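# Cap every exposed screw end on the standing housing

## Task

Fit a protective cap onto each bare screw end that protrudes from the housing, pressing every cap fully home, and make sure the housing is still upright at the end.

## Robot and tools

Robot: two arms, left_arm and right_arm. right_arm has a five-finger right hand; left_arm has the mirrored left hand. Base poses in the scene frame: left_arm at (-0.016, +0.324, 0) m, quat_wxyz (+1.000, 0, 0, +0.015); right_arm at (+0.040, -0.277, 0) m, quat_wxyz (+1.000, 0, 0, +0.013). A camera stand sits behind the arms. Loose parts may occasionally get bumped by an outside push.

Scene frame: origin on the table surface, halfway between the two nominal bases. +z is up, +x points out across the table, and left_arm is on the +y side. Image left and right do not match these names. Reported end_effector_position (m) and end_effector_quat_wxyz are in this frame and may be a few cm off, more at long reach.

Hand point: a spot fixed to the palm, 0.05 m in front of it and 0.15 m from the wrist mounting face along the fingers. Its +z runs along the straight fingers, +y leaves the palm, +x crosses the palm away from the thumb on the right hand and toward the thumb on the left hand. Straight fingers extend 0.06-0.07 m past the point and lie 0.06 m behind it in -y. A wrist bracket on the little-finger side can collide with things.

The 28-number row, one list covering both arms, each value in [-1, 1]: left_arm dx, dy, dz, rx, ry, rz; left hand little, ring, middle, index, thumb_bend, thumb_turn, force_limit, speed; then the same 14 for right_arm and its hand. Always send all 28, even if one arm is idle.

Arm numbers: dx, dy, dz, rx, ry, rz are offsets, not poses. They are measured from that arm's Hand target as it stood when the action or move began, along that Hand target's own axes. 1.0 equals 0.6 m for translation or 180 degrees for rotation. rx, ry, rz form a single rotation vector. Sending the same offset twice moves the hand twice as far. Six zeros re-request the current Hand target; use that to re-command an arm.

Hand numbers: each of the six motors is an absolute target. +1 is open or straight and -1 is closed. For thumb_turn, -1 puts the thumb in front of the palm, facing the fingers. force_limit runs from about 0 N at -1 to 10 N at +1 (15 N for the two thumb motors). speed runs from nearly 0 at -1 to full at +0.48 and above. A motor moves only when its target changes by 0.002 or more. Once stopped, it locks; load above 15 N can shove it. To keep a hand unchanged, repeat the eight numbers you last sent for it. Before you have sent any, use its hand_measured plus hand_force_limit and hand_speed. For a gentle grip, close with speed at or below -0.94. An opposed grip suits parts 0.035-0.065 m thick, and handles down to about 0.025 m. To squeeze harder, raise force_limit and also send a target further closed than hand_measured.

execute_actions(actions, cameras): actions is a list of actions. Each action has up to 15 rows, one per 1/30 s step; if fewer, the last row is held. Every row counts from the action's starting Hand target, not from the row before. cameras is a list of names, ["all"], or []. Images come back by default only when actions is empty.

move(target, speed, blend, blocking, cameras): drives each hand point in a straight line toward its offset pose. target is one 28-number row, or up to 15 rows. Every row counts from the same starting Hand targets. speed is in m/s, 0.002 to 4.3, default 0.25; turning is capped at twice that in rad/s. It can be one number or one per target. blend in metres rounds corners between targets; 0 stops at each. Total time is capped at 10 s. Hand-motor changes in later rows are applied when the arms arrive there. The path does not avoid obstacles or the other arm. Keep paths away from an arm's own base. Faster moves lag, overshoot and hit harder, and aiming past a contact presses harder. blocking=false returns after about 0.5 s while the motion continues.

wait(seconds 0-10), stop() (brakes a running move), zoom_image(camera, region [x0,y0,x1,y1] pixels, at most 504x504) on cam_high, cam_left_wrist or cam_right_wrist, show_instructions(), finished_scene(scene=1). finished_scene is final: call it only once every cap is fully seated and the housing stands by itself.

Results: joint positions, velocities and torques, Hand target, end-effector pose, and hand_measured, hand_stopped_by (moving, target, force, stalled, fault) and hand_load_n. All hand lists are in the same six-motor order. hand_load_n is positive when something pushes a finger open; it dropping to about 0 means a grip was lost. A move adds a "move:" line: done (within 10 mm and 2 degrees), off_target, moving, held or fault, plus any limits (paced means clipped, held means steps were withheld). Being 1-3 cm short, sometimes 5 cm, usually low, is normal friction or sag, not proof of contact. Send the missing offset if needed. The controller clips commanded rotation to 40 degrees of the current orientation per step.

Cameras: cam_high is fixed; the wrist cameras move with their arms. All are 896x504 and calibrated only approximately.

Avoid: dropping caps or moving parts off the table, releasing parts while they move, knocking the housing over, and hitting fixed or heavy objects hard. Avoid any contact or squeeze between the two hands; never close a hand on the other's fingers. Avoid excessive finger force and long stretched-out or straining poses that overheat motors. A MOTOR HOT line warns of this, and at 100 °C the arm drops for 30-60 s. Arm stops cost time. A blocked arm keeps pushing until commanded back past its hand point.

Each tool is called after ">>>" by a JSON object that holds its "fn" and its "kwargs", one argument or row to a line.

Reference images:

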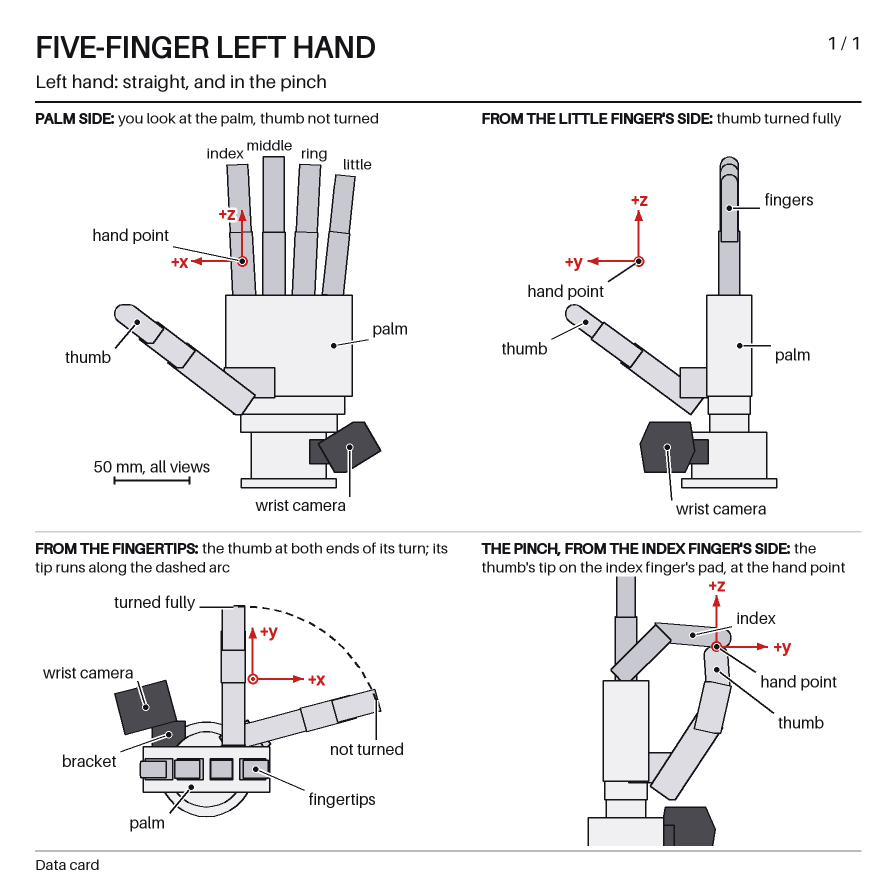

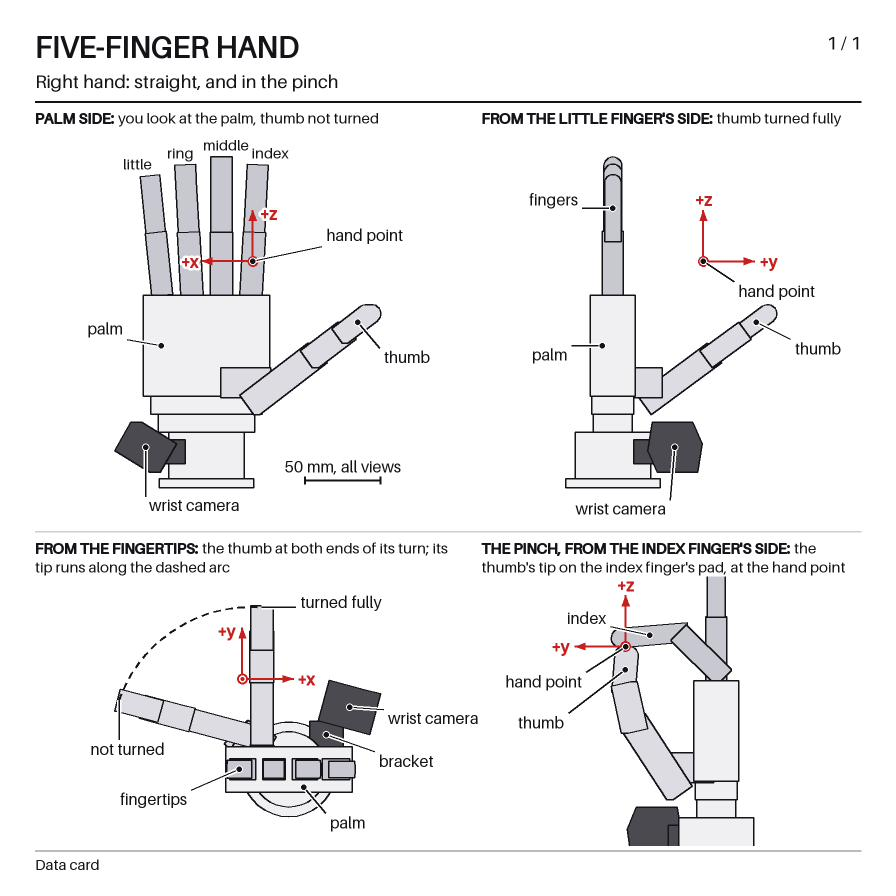

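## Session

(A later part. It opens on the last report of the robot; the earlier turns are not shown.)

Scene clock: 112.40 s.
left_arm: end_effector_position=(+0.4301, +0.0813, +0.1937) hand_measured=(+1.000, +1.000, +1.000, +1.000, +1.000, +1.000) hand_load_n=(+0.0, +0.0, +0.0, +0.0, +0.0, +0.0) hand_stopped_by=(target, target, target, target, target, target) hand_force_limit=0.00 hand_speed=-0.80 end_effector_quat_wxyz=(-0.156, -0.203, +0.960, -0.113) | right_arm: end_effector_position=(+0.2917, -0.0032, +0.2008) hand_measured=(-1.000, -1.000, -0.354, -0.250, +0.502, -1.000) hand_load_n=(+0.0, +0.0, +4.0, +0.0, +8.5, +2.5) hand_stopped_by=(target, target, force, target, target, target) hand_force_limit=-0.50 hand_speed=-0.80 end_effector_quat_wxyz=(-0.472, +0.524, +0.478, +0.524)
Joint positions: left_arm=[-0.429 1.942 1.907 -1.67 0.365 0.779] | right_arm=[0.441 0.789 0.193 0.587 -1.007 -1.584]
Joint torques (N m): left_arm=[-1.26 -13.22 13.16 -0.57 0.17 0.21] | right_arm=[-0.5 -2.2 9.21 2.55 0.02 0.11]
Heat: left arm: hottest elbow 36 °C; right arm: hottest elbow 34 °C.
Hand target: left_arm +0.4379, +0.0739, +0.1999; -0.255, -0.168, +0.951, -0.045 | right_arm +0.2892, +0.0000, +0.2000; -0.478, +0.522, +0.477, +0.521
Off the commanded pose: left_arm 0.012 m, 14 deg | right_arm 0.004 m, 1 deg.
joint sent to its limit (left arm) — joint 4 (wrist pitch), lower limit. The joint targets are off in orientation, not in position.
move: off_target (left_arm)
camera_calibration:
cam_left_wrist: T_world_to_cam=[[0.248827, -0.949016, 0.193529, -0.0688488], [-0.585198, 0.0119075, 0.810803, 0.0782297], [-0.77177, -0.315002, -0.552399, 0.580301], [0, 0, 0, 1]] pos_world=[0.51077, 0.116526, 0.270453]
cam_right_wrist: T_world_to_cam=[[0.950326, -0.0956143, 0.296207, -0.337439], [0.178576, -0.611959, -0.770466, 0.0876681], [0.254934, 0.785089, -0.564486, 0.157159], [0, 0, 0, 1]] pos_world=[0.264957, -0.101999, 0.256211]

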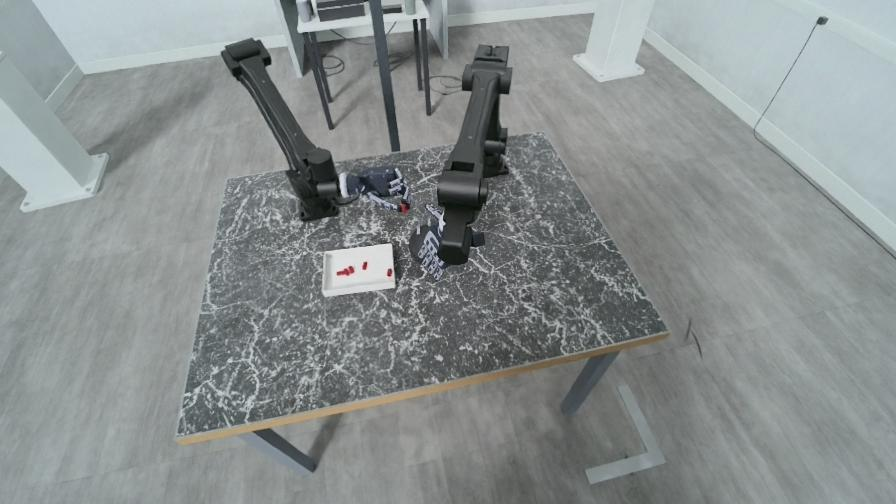

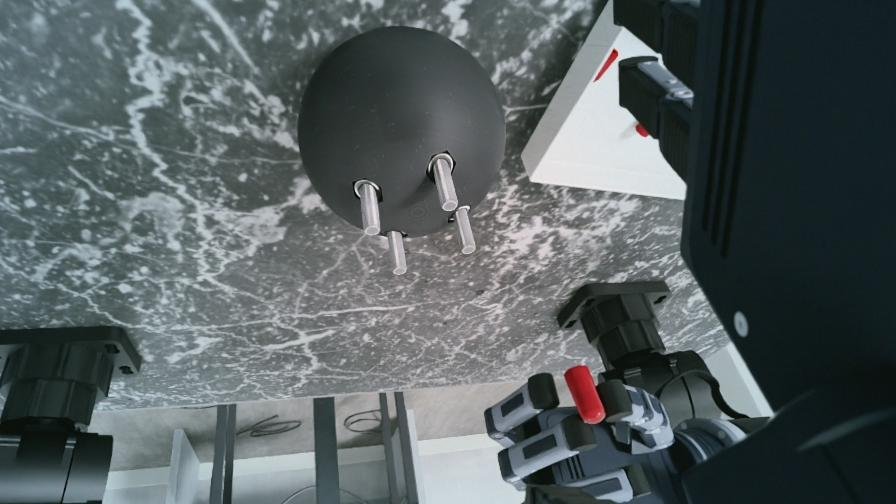

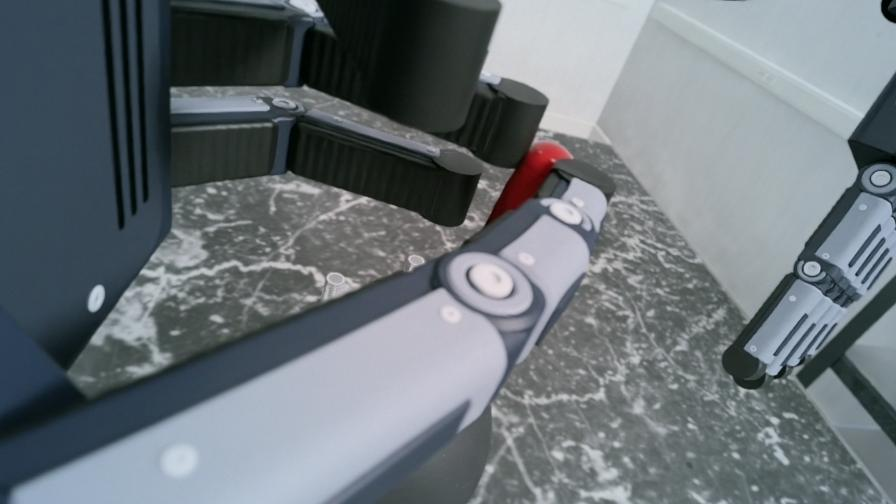

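>>> {"fn": "move", "kwargs": {
  "target": [0,0,0,0.0573,-0.0551,-0.0064,1,1,1,1,1,1,0,-0.8,-0.0833,-0.0125,0.0635,0.0556,-0.0169,-0.0293,-1,-1,-0.4,-0.25,0.5,-1,-0.5,-0.8],
  "speed": 0.1,
  "cameras": ["cam_left_wrist","cam_right_wrist"]
}}

>>> {"fn": "zoom_image", "kwargs": {
  "camera": "cam_left_wrist",
  "region": [340, 130, 600, 360]
}}

Scene clock: 128.10 s.
left_arm: end_effector_position=(+0.4301, +0.0812, +0.1937) hand_measured=(+1.000, +1.000, +1.000, +1.000, +1.000, +1.000) hand_load_n=(+0.0, +0.0, +0.0, +0.0, +0.0, +0.0) hand_stopped_by=(target, target, target, target, target, target) hand_force_limit=0.00 hand_speed=-0.80 end_effector_quat_wxyz=(-0.156, -0.204, +0.960, -0.113) | right_arm: end_effector_position=(+0.2788, +0.0296, +0.1375) hand_measured=(-1.000, -1.000, -0.354, -0.250, +0.502, -1.000) hand_load_n=(+0.0, +0.0, +4.0, +0.0, +8.5, +2.5) hand_stopped_by=(target, target, force, target, target, target) hand_force_limit=-0.50 hand_speed=-0.80 end_effector_quat_wxyz=(+0.487, -0.488, -0.548, -0.474)
Joint positions: left_arm=[-0.429 1.942 1.907 -1.67 0.365 0.777] | right_arm=[0.503 1.139 0.193 0.773 -1.109 -1.77]
Joint torques (N m): left_arm=[-1.67 -12.86 13.2 -0.54 0.2 0] | right_arm=[-0.56 -4.19 9.7 2.28 -0.29 -0.15]
Motor temperatures (°C): left_arm=[30 27 40 26 23 25] | right_arm=[30 28 33 26 25 21]
Heat: left arm: hottest elbow 40 °C; right arm: hottest elbow 33 °C.
Hand target: left_arm +0.4380, +0.0739, +0.1999; -0.156, -0.203, +0.960, -0.113 | right_arm +0.2850, +0.0387, +0.1500; +0.484, -0.469, -0.557, -0.485
Off the commanded pose: left_arm 0.012 m, 0 deg | right_arm 0.017 m, 3 deg.
joint sent to its limit (left arm) — joint 4 (wrist pitch), lower limit. The joint targets still meet the commanded pose.
move: off_target (left_arm, right_arm)
camera_calibration:
cam_left_wrist: T_world_to_cam=[[0.250543, -0.94868, 0.192962, -0.0694885], [-0.584796, 0.0105379, 0.811112, 0.0780404], [-0.771519, -0.316062, -0.552144, 0.580181], [0, 0, 0, 1]] pos_world=[0.510668, 0.116628, 0.270453]
cam_right_wrist: T_world_to_cam=[[0.93895, 0.0897004, 0.332154, -0.310541], [0.312946, -0.623812, -0.716187, 0.0166713], [0.142959, 0.77641, -0.6138, 0.137188], [0, 0, 0, 1]] pos_world=[0.266753, -0.0682588, 0.199293]
Images, in order (width x height): cam_left_wrist 896x504, cam_right_wrist 896x504.

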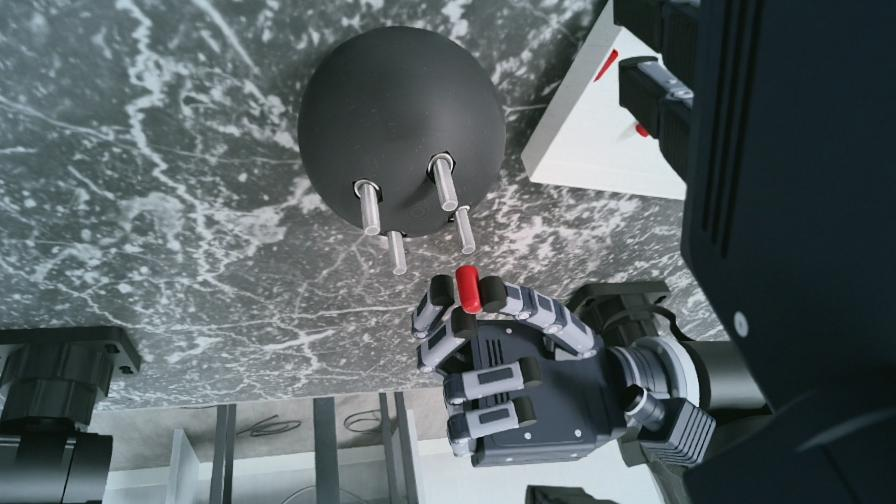

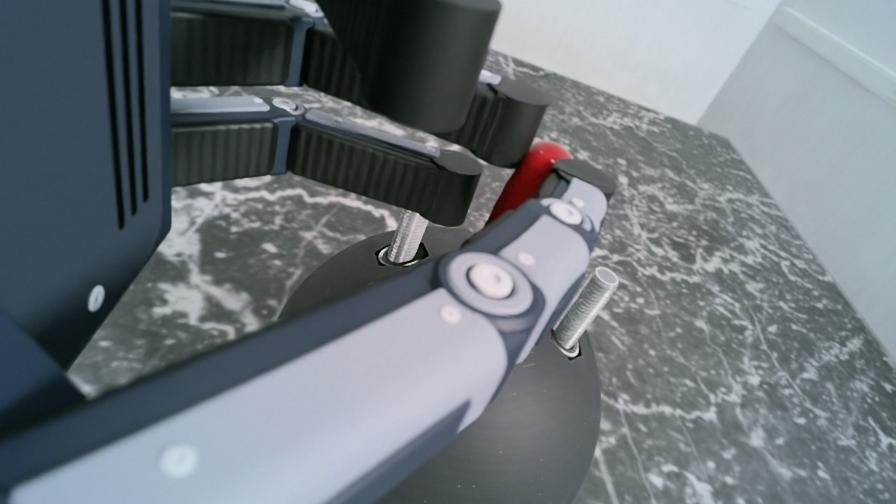

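Scaled by 1.938.

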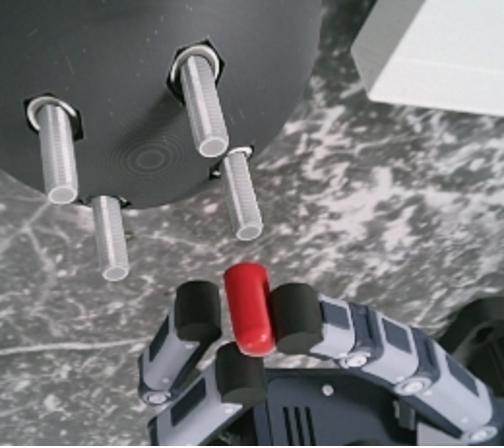

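>>> {"fn": "zoom_image", "kwargs": {
  "camera": "cam_right_wrist",
  "region": [360, 120, 660, 370]
}}

>>> {"fn": "zoom_image", "kwargs": {
  "camera": "cam_left_wrist",
  "region": [430, 140, 530, 330]
}}

Scaled by 1.680.

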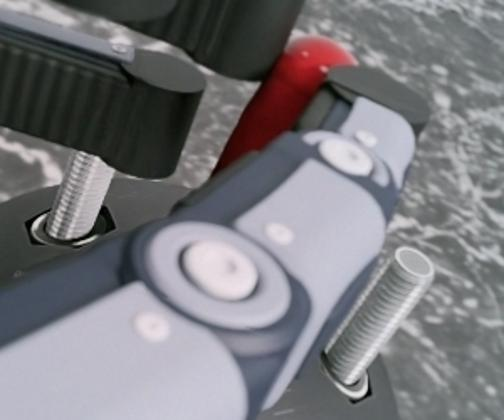

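Scaled by 2.653.

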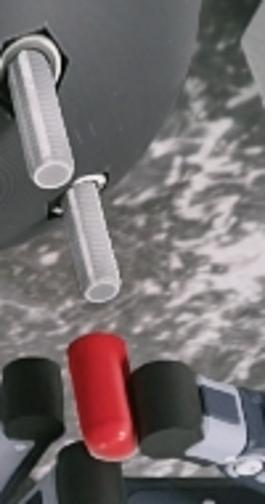

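>>> {"fn": "move", "kwargs": {
  "target": [0,0,0,0,0,0,1,1,1,1,1,1,0,-0.8,-0.0128,0,-0.0047,-0.0018,0.0145,-0.0122,-1,-1,-0.4,-0.25,0.5,-1,-0.5,-0.8],
  "speed": 0.05,
  "cameras": ["cam_left_wrist","cam_right_wrist"]
}}

>>> {"fn": "zoom_image", "kwargs": {
  "camera": "cam_left_wrist",
  "region": [430, 180, 530, 330]
}}

>>> {"fn": "zoom_image", "kwargs": {
  "camera": "cam_right_wrist",
  "region": [360, 120, 660, 370]
}}

Scene clock: 138.93 s.
left_arm: end_effector_position=(+0.4301, +0.0812, +0.1937) hand_measured=(+1.000, +1.000, +1.000, +1.000, +1.000, +1.000) hand_load_n=(+0.0, +0.0, +0.0, +0.0, +0.0, +0.0) hand_stopped_by=(target, target, target, target, target, target) hand_force_limit=0.00 hand_speed=-0.80 end_effector_quat_wxyz=(-0.156, -0.204, +0.960, -0.113) | right_arm: end_effector_position=(+0.2857, +0.0372, +0.1460) hand_measured=(-1.000, -1.000, -0.354, -0.250, +0.502, -1.000) hand_load_n=(+0.0, +0.0, +4.0, +0.0, +9.0, +2.5) hand_stopped_by=(target, target, force, target, target, target) hand_force_limit=-0.50 hand_speed=-0.80 end_effector_quat_wxyz=(+0.483, -0.445, -0.557, -0.508)
Joint positions: left_arm=[-0.429 1.942 1.907 -1.67 0.365 0.777] | right_arm=[0.503 1.283 0.193 1.052 -1.129 -1.742]
Joint torques (N m): left_arm=[-1.79 -12.86 13.16 -0.43 0.21 0.02] | right_arm=[-1.79 -5.07 5.61 2.36 -0.15 0.11]
Heat: left arm: hottest elbow 41 °C; right arm: hottest elbow 33 °C.
Hand target: left_arm +0.4380, +0.0739, +0.1999; -0.156, -0.203, +0.960, -0.113 | right_arm +0.2858, +0.0355, +0.1426; +0.486, -0.449, -0.553, -0.506
Off the commanded pose: left_arm 0.012 m, 0 deg | right_arm 0.004 m, 1 deg.
joint sent to its limit (left arm) — joint 4 (wrist pitch), lower limit. The joint targets still meet the commanded pose.
move: off_target (left_arm)
camera_calibration:
cam_left_wrist: T_world_to_cam=[[0.250543, -0.94868, 0.192962, -0.0694885], [-0.584796, 0.0105379, 0.811112, 0.0780404], [-0.771519, -0.316062, -0.552144, 0.580181], [0, 0, 0, 1]] pos_world=[0.510668, 0.116628, 0.270453]
cam_right_wrist: T_world_to_cam=[[0.904337, 0.0813323, 0.418999, -0.322962], [0.387371, -0.568591, -0.725705, 0.00344417], [0.179216, 0.81859, -0.545704, 0.113671], [0, 0, 0, 1]] pos_world=[0.270361, -0.0648245, 0.199851]
Images, in order (width x height): cam_left_wrist 896x504, cam_right_wrist 896x504.

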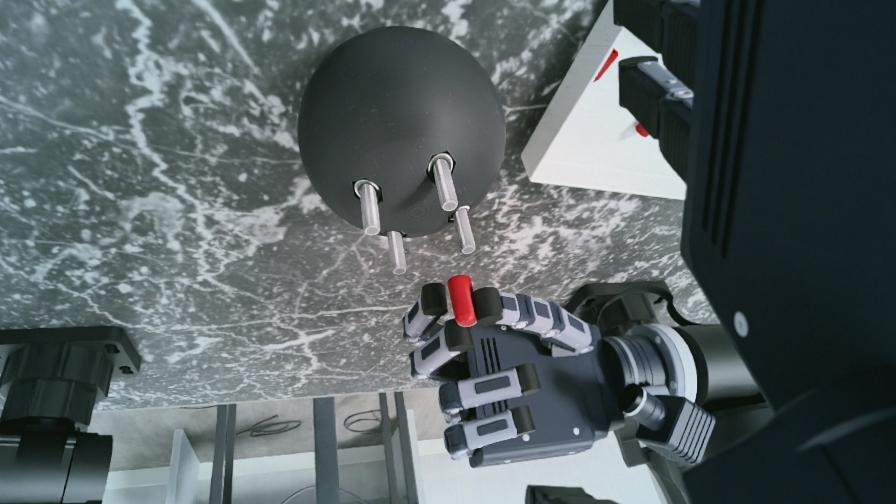

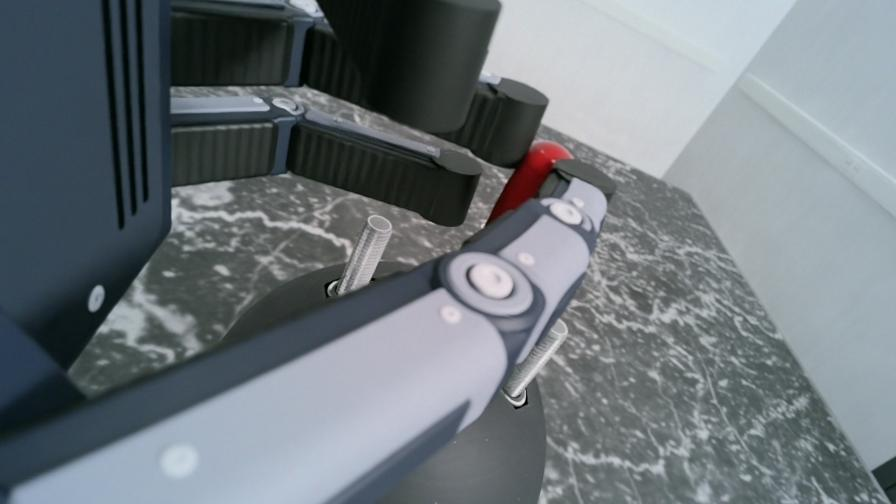

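Scaled by 3.360.

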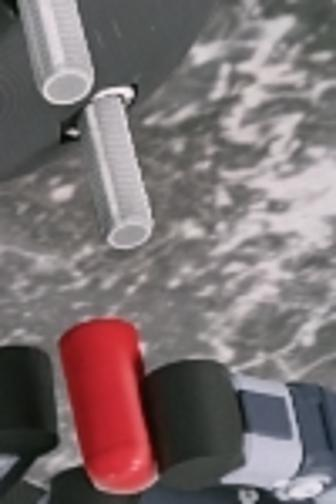

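Scaled by 1.680.

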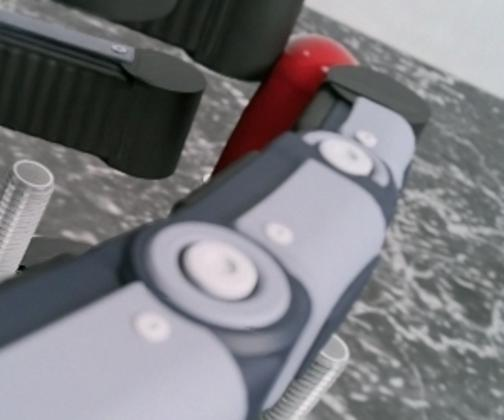

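>>> {"fn": "move", "kwargs": {
  "target": [0,0,0,0,0,0,1,1,1,1,1,1,0,-0.8,-0.0238,-0.014,-0.0152,0.0008,-0.0039,0.0193,-1,-1,-0.4,-0.25,0.5,-1,-0.5,-0.8],
  "speed": 0.05,
  "cameras": ["cam_left_wrist","cam_right_wrist"]
}}

>>> {"fn": "zoom_image", "kwargs": {
  "camera": "cam_left_wrist",
  "region": [430, 180, 530, 330]
}}

Scene clock: 143.27 s.
left_arm: end_effector_position=(+0.4301, +0.0812, +0.1937) hand_measured=(+1.000, +1.000, +1.000, +1.000, +1.000, +1.000) hand_load_n=(+0.0, +0.0, +0.0, -0.5, +0.0, +0.0) hand_stopped_by=(target, target, target, target, target, target) hand_force_limit=0.00 hand_speed=-0.80 end_effector_quat_wxyz=(-0.156, -0.204, +0.960, -0.113) | right_arm: end_effector_position=(+0.2798, +0.0300, +0.1326) hand_measured=(-1.000, -1.000, -0.354, -0.250, +0.502, -1.000) hand_load_n=(+0.0, +0.0, +4.0, +0.0, +8.5, +2.0) hand_stopped_by=(target, target, force, target, target, target) hand_force_limit=-0.50 hand_speed=-0.80 end_effector_quat_wxyz=(+0.497, -0.460, -0.549, -0.490)
Joint positions: left_arm=[-0.429 1.942 1.907 -1.67 0.365 0.777] | right_arm=[0.483 1.301 0.174 1.062 -1.157 -1.712]
Joint torques (N m): left_arm=[-1.26 -13.22 13.3 -0.66 0.19 -0.01] | right_arm=[-2.55 -4.95 4.94 2.29 -0.19 0.12]
Heat: left arm: hottest elbow 42 °C; right arm: hottest elbow 33 °C.
Hand target: left_arm +0.4380, +0.0739, +0.1999; -0.156, -0.203, +0.960, -0.113 | right_arm +0.2800, +0.0256, +0.1274; +0.498, -0.468, -0.543, -0.488
Off the commanded pose: left_arm 0.012 m, 0 deg | right_arm 0.007 m, 1 deg.
joint sent to its limit (left arm) — joint 4 (wrist pitch), lower limit. The joint targets still meet the commanded pose.
move: off_target (left_arm)
camera_calibration:
cam_left_wrist: T_world_to_cam=[[0.250543, -0.94868, 0.192962, -0.0694885], [-0.584796, 0.0105379, 0.811112, 0.0780404], [-0.771519, -0.316062, -0.552144, 0.580181], [0, 0, 0, 1]] pos_world=[0.510668, 0.116628, 0.270453]
cam_right_wrist: T_world_to_cam=[[0.925362, 0.0933224, 0.367418, -0.310891], [0.350945, -0.577344, -0.737232, 0.00396136], [0.143326, 0.81115, -0.567004, 0.126414], [0, 0, 0, 1]] pos_world=[0.268178, -0.0712402, 0.188824]
Images, in order (width x height): cam_left_wrist 896x504, cam_right_wrist 896x504.

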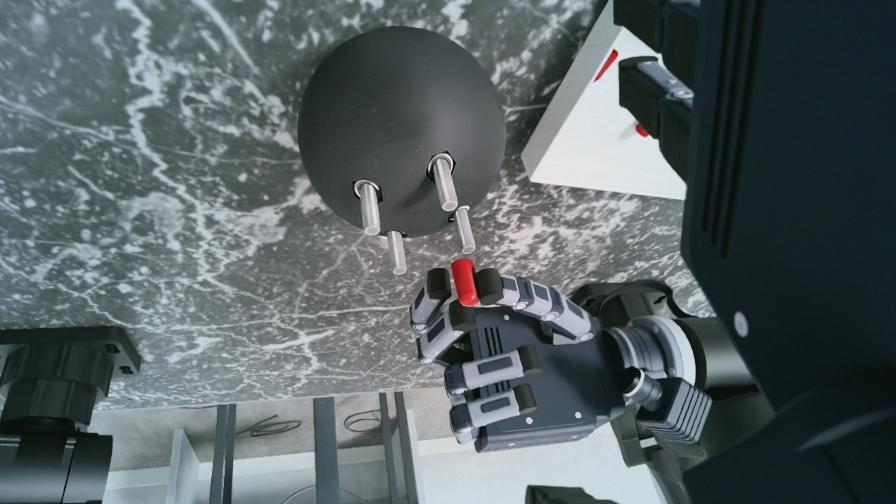

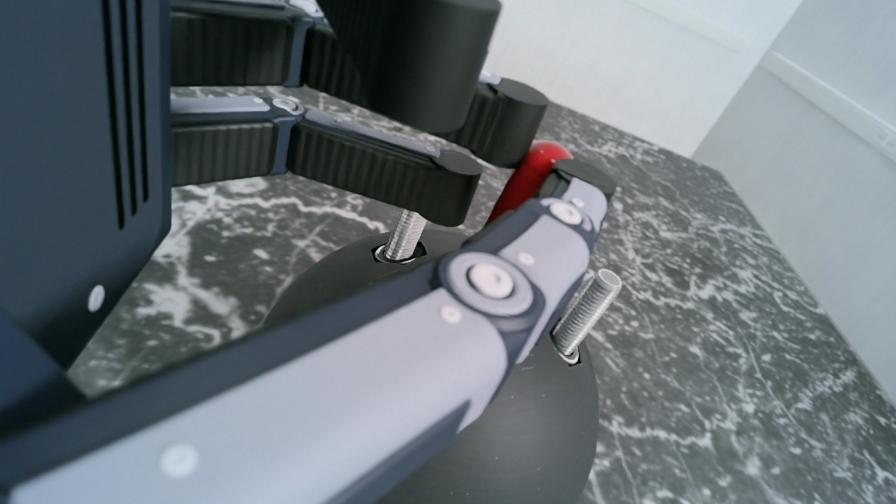

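Scaled by 3.360.

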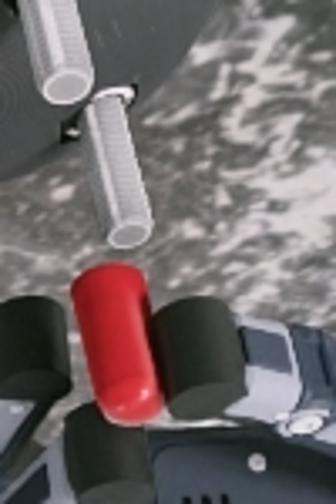

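>>> {"fn": "move", "kwargs": {
  "target": [0,0,0,0,0,0,1,1,1,1,1,1,0,-0.8,-0.0087,-0.0008,-0.0073,0,0,0,-1,-1,-0.4,-0.25,0.5,-1,-0.5,-0.8],
  "speed": 0.05,
  "cameras": ["cam_left_wrist","cam_right_wrist"]
}}

>>> {"fn": "zoom_image", "kwargs": {
  "camera": "cam_left_wrist",
  "region": [430, 180, 530, 330]
}}

Scene clock: 145.73 s.
left_arm: end_effector_position=(+0.4301, +0.0812, +0.1937) hand_measured=(+1.000, +1.000, +1.000, +1.000, +1.000, +1.000) hand_load_n=(+0.0, +0.0, +0.0, +0.0, +0.0, +0.0) hand_stopped_by=(target, target, target, target, target, target) hand_force_limit=0.00 hand_speed=-0.80 end_effector_quat_wxyz=(-0.156, -0.204, +0.960, -0.113) | right_arm: end_effector_position=(+0.2802, +0.0255, +0.1271) hand_measured=(-1.000, -1.000, -0.354, -0.250, +0.502, -1.000) hand_load_n=(+0.0, +0.0, +4.0, +0.0, +8.5, +2.5) hand_stopped_by=(target, target, force, target, target, target) hand_force_limit=-0.50 hand_speed=-0.80 end_effector_quat_wxyz=(+0.497, -0.461, -0.548, -0.489)
Joint positions: left_arm=[-0.429 1.942 1.907 -1.67 0.365 0.777] | right_arm=[0.464 1.331 0.166 1.097 -1.175 -1.712]
Joint torques (N m): left_arm=[-2.02 -13.16 13.46 -0.44 0.23 -0.07] | right_arm=[-2.61 -4.78 4.62 2.35 -0.19 0.07]
Heat: left arm: hottest elbow 42 °C; right arm: hottest elbow 33 °C.
Hand target: left_arm +0.4380, +0.0739, +0.1999; -0.156, -0.203, +0.960, -0.113 | right_arm +0.2803, +0.0211, +0.1223; +0.498, -0.468, -0.543, -0.488
Off the commanded pose: left_arm 0.012 m, 0 deg | right_arm 0.007 m, 1 deg.
joint sent to its limit (left arm) — joint 4 (wrist pitch), lower limit. The joint targets still meet the commanded pose.
move: off_target (left_arm)
camera_calibration:
cam_left_wrist: T_world_to_cam=[[0.250543, -0.94868, 0.192962, -0.0694885], [-0.584796, 0.0105379, 0.811112, 0.0780404], [-0.771519, -0.316062, -0.552144, 0.580181], [0, 0, 0, 1]] pos_world=[0.510668, 0.116628, 0.270453]
cam_right_wrist: T_world_to_cam=[[0.926688, 0.0934271, 0.364034, -0.308775], [0.34825, -0.577673, -0.738252, -0.00193417], [0.14132, 0.810904, -0.567858, 0.127599], [0, 0, 0, 1]] pos_world=[0.268779, -0.07574, 0.183435]
Images, in order (width x height): cam_left_wrist 896x504, cam_right_wrist 896x504.

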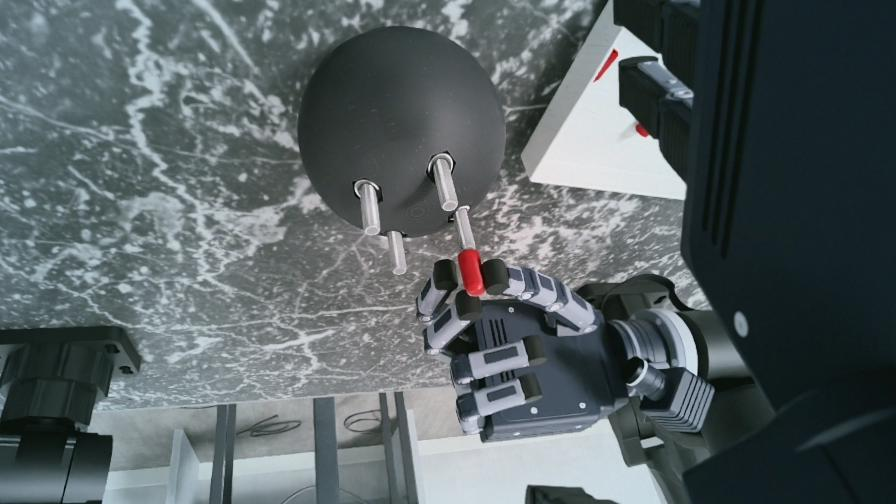

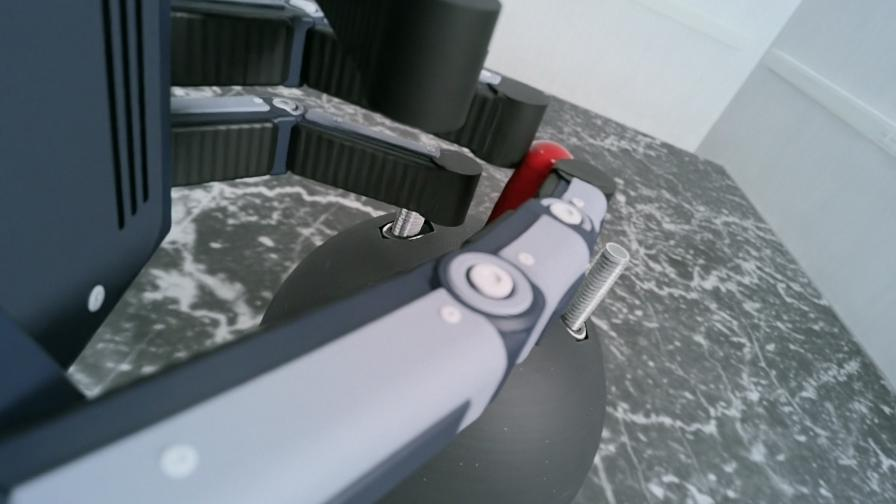

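Scaled by 3.360.

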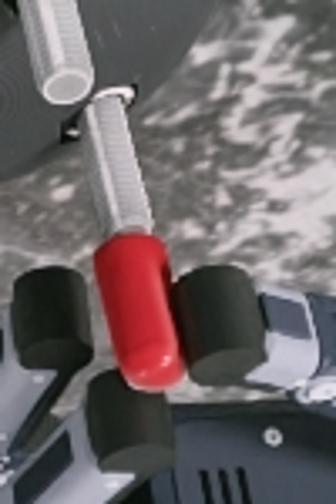

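>>> {"fn": "move", "kwargs": {
  "target": [0,0,0,0,0,0,1,1,1,1,1,1,0,-0.8,-0.0108,-0.0008,-0.0008,0,0,0,-1,-1,-0.4,-0.25,0.5,-1,-0.5,-0.8],
  "speed": 0.03,
  "cameras": ["cam_left_wrist","cam_right_wrist"]
}}

>>> {"fn": "zoom_image", "kwargs": {
  "camera": "cam_left_wrist",
  "region": [430, 180, 530, 330]
}}

Scene clock: 147.90 s.
left_arm: end_effector_position=(+0.4301, +0.0812, +0.1937) hand_measured=(+1.000, +1.000, +1.000, +1.000, +1.000, +1.000) hand_load_n=(+0.0, +0.0, +0.0, +0.0, +0.0, +0.0) hand_stopped_by=(target, target, target, target, target, target) hand_force_limit=0.00 hand_speed=-0.80 end_effector_quat_wxyz=(-0.156, -0.204, +0.960, -0.113) | right_arm: end_effector_position=(+0.2804, +0.0247, +0.1204) hand_measured=(-1.000, -1.000, -0.354, -0.250, +0.502, -1.000) hand_load_n=(+0.5, +0.0, +4.0, +0.0, +9.0, +2.0) hand_stopped_by=(target, target, force, target, target, target) hand_force_limit=-0.50 hand_speed=-0.80 end_effector_quat_wxyz=(+0.497, -0.462, -0.548, -0.489)
Joint positions: left_arm=[-0.429 1.942 1.907 -1.67 0.365 0.777] | right_arm=[0.461 1.378 0.161 1.147 -1.178 -1.712]
Joint torques (N m): left_arm=[-1.44 -12.34 13.22 -0.46 0.22 -0.07] | right_arm=[-2.14 -5.19 4.12 2.37 -0.21 0.06]
Heat: left arm: hottest elbow 42 °C; right arm: hottest elbow 32 °C.
Hand target: left_arm +0.4380, +0.0739, +0.1999; -0.156, -0.203, +0.960, -0.113 | right_arm +0.2803, +0.0204, +0.1158; +0.498, -0.468, -0.543, -0.488
Off the commanded pose: left_arm 0.012 m, 0 deg | right_arm 0.006 m, 1 deg.
joint sent to its limit (left arm) — joint 4 (wrist pitch), lower limit. The joint targets still meet the commanded pose.
move: off_target (left_arm)
camera_calibration:
cam_left_wrist: T_world_to_cam=[[0.250543, -0.94868, 0.192962, -0.0694885], [-0.584796, 0.0105379, 0.811112, 0.0780404], [-0.771519, -0.316062, -0.552144, 0.580181], [0, 0, 0, 1]] pos_world=[0.510668, 0.116628, 0.270453]
cam_right_wrist: T_world_to_cam=[[0.927027, 0.0928004, 0.363329, -0.306461], [0.347266, -0.578093, -0.738387, -0.00715249], [0.141515, 0.810677, -0.568134, 0.124393], [0, 0, 0, 1]] pos_world=[0.268978, -0.0765379, 0.176737]
Images, in order (width x height): cam_left_wrist 896x504, cam_right_wrist 896x504.

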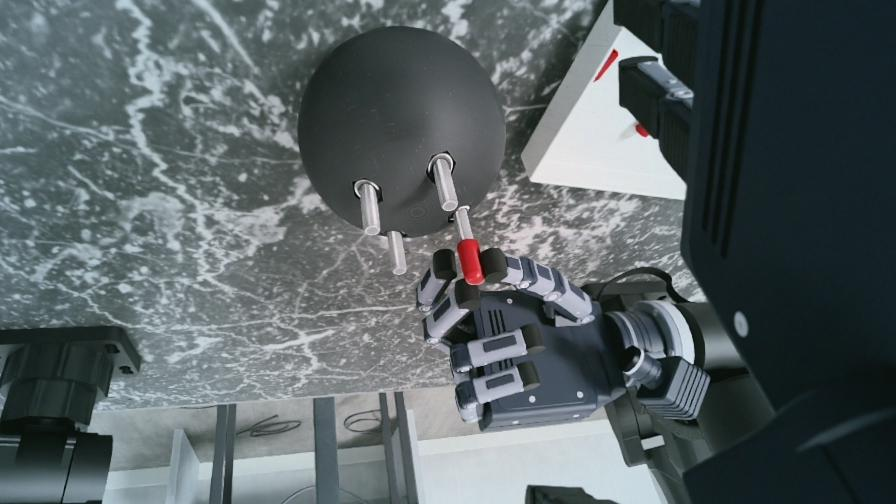

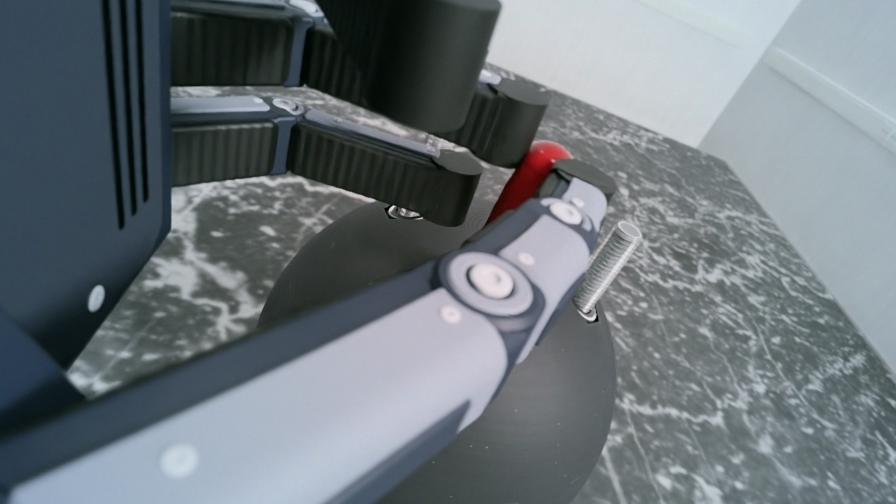

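Scaled by 3.360.

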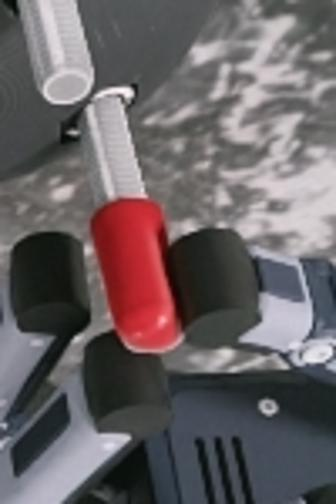

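>>> {"fn": "move", "kwargs": {
  "target": [0,0,0,0,0,0,1,1,1,1,1,1,0,-0.8,-0.0058,0,0,0,0,0,-1,-1,-0.4,-0.25,0.5,-1,-0.5,-0.8],
  "speed": 0.02,
  "cameras": ["cam_left_wrist","cam_high"]
}}

>>> {"fn": "zoom_image", "kwargs": {
  "camera": "cam_left_wrist",
  "region": [430, 180, 530, 330]
}}

>>> {"fn": "zoom_image", "kwargs": {
  "camera": "cam_high",
  "region": [390, 200, 450, 250]
}}

Scene clock: 149.60 s.
left_arm: end_effector_position=(+0.4301, +0.0812, +0.1937) hand_measured=(+1.000, +1.000, +1.000, +1.000, +1.000, +1.000) hand_load_n=(+0.0, +0.0, +0.0, +0.0, +0.0, +0.0) hand_stopped_by=(target, target, target, target, target, target) hand_force_limit=0.00 hand_speed=-0.80 end_effector_quat_wxyz=(-0.156, -0.204, +0.960, -0.113) | right_arm: end_effector_position=(+0.2809, +0.0250, +0.1178) hand_measured=(-1.000, -1.000, -0.354, -0.250, +0.502, -1.000) hand_load_n=(+0.0, +0.0, +3.5, +0.0, +9.0, +2.5) hand_stopped_by=(target, target, force, target, target, target) hand_force_limit=-0.50 hand_speed=-0.80 end_effector_quat_wxyz=(+0.497, -0.460, -0.548, -0.490)
Joint positions: left_arm=[-0.429 1.942 1.907 -1.67 0.365 0.777] | right_arm=[0.46 1.403 0.161 1.177 -1.18 -1.712]
Joint torques (N m): left_arm=[-1.2 -12.75 13.23 -0.34 0.24 -0.04] | right_arm=[-2.49 -5.3 3.9 2.22 -0.18 0.08]
Heat: left arm: hottest elbow 43 °C; right arm: hottest elbow 32 °C.
Hand target: left_arm +0.4380, +0.0739, +0.1999; -0.156, -0.203, +0.960, -0.113 | right_arm +0.2806, +0.0203, +0.1124; +0.498, -0.468, -0.543, -0.488
Off the commanded pose: left_arm 0.012 m, 0 deg | right_arm 0.007 m, 1 deg.
joint sent to its limit (left arm) — joint 4 (wrist pitch), lower limit. The joint targets still meet the commanded pose.
move: off_target (left_arm)
camera_calibration:
cam_left_wrist: T_world_to_cam=[[0.250543, -0.94868, 0.192962, -0.0694885], [-0.584796, 0.0105379, 0.811112, 0.0780404], [-0.771519, -0.316062, -0.552144, 0.580181], [0, 0, 0, 1]] pos_world=[0.510668, 0.116628, 0.270453]
Images, in order (width x height): cam_high 896x504, cam_left_wrist 896x504.

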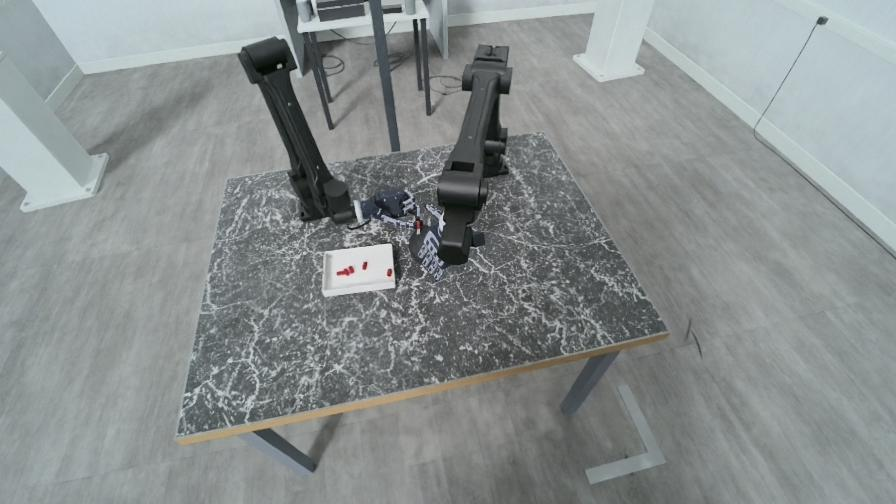

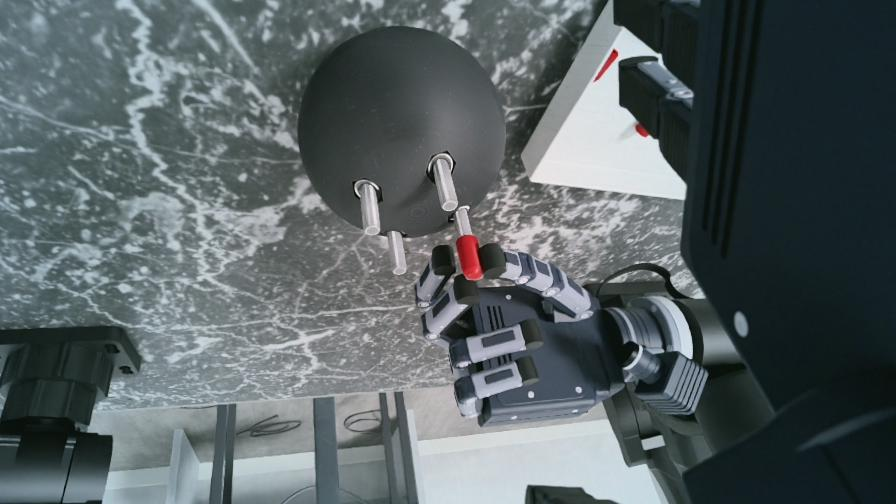

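Scaled by 3.360.

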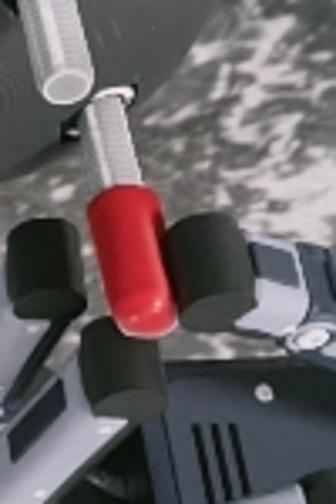

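Scaled by 8.400.

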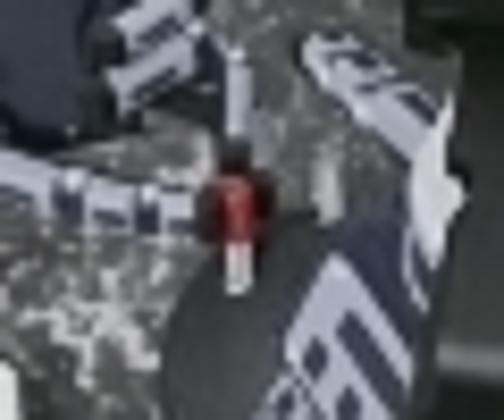

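>>> {"fn": "move", "kwargs": {
  "target": [0,0,0,0,0,0,1,1,1,1,1,1,0,-0.8,-0.0058,0,0,0,0,0,-1,-1,-0.4,-0.25,0.5,-1,-0.5,-0.8],
  "speed": 0.02,
  "cameras": ["cam_left_wrist","cam_right_wrist"]
}}

>>> {"fn": "zoom_image", "kwargs": {
  "camera": "cam_left_wrist",
  "region": [430, 180, 530, 330]
}}

Scene clock: 151.87 s.
left_arm: end_effector_position=(+0.4301, +0.0812, +0.1937) hand_measured=(+1.000, +1.000, +1.000, +1.000, +1.000, +1.000) hand_load_n=(+0.0, +0.0, +0.0, +0.0, +0.0, +0.0) hand_stopped_by=(target, target, target, target, target, target) hand_force_limit=0.00 hand_speed=-0.80 end_effector_quat_wxyz=(-0.156, -0.204, +0.960, -0.113) | right_arm: end_effector_position=(+0.2808, +0.0247, +0.1148) hand_measured=(-1.000, -1.000, -0.354, -0.250, +0.502, -1.000) hand_load_n=(+0.0, +0.0, +4.0, +0.0, +9.0, +2.5) hand_stopped_by=(target, target, force, target, target, target) hand_force_limit=-0.50 hand_speed=-0.80 end_effector_quat_wxyz=(+0.497, -0.459, -0.549, -0.491)
Joint positions: left_arm=[-0.429 1.942 1.907 -1.67 0.365 0.777] | right_arm=[0.459 1.429 0.159 1.207 -1.181 -1.712]
Joint torques (N m): left_arm=[-1.32 -12.69 13.48 -0.55 0.23 0] | right_arm=[-2.08 -5.6 3.77 2.14 -0.14 0.08]
Heat: left arm: hottest elbow 43 °C; right arm: hottest elbow 32 °C.
Hand target: left_arm +0.4380, +0.0739, +0.1999; -0.156, -0.203, +0.960, -0.113 | right_arm +0.2808, +0.0203, +0.1090; +0.498, -0.468, -0.543, -0.488
Off the commanded pose: left_arm 0.012 m, 0 deg | right_arm 0.007 m, 1 deg.
joint sent to its limit (left arm) — joint 4 (wrist pitch), lower limit. The joint targets still meet the commanded pose.
move: off_target (left_arm)
camera_calibration:
cam_left_wrist: T_world_to_cam=[[0.250543, -0.94868, 0.192962, -0.0694885], [-0.584796, 0.0105379, 0.811112, 0.0780404], [-0.771519, -0.316062, -0.552144, 0.580181], [0, 0, 0, 1]] pos_world=[0.510668, 0.116628, 0.270453]
cam_right_wrist: T_world_to_cam=[[0.925103, 0.0931718, 0.368109, -0.304712], [0.351752, -0.575419, -0.738352, -0.0127925], [0.143023, 0.812534, -0.565095, 0.12033], [0, 0, 0, 1]] pos_world=[0.26918, -0.0767427, 0.170719]
Images, in order (width x height): cam_left_wrist 896x504, cam_right_wrist 896x504.

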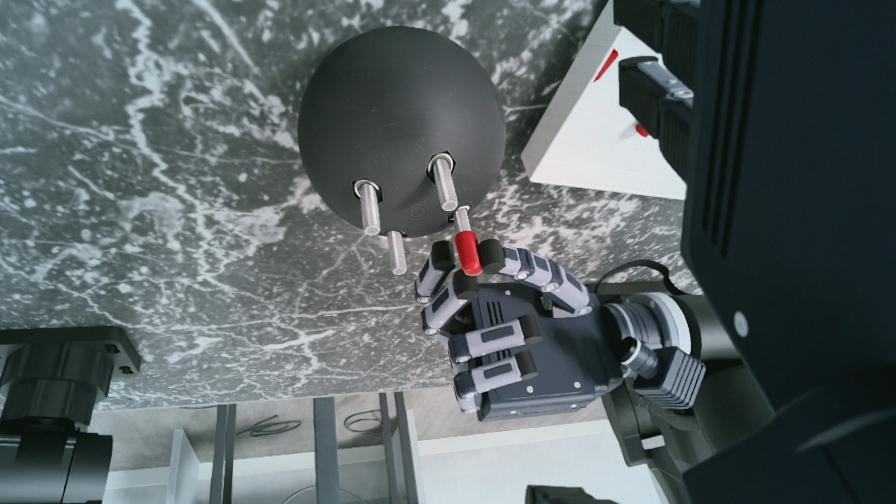

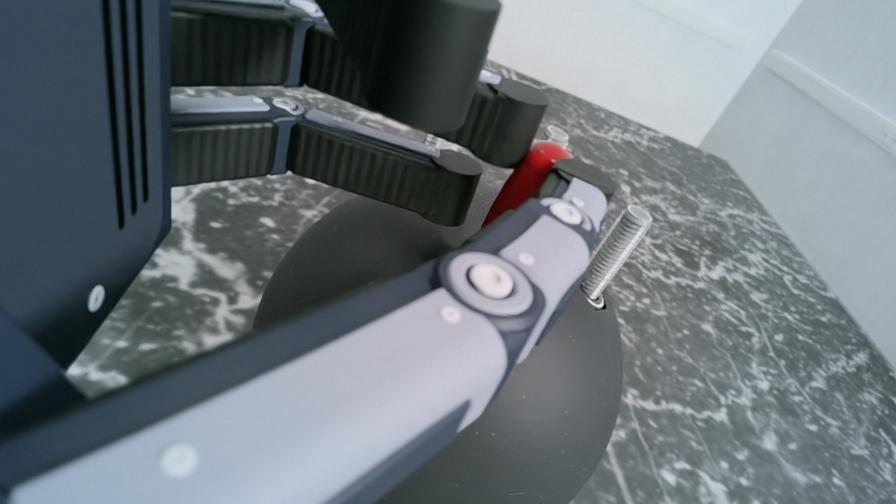

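Scaled by 3.360.

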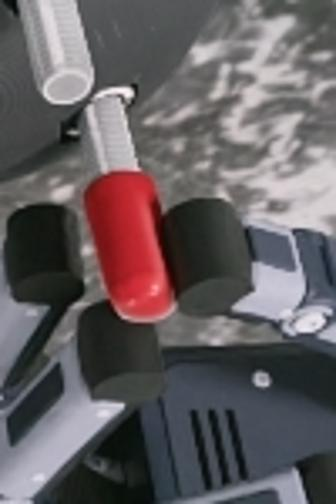

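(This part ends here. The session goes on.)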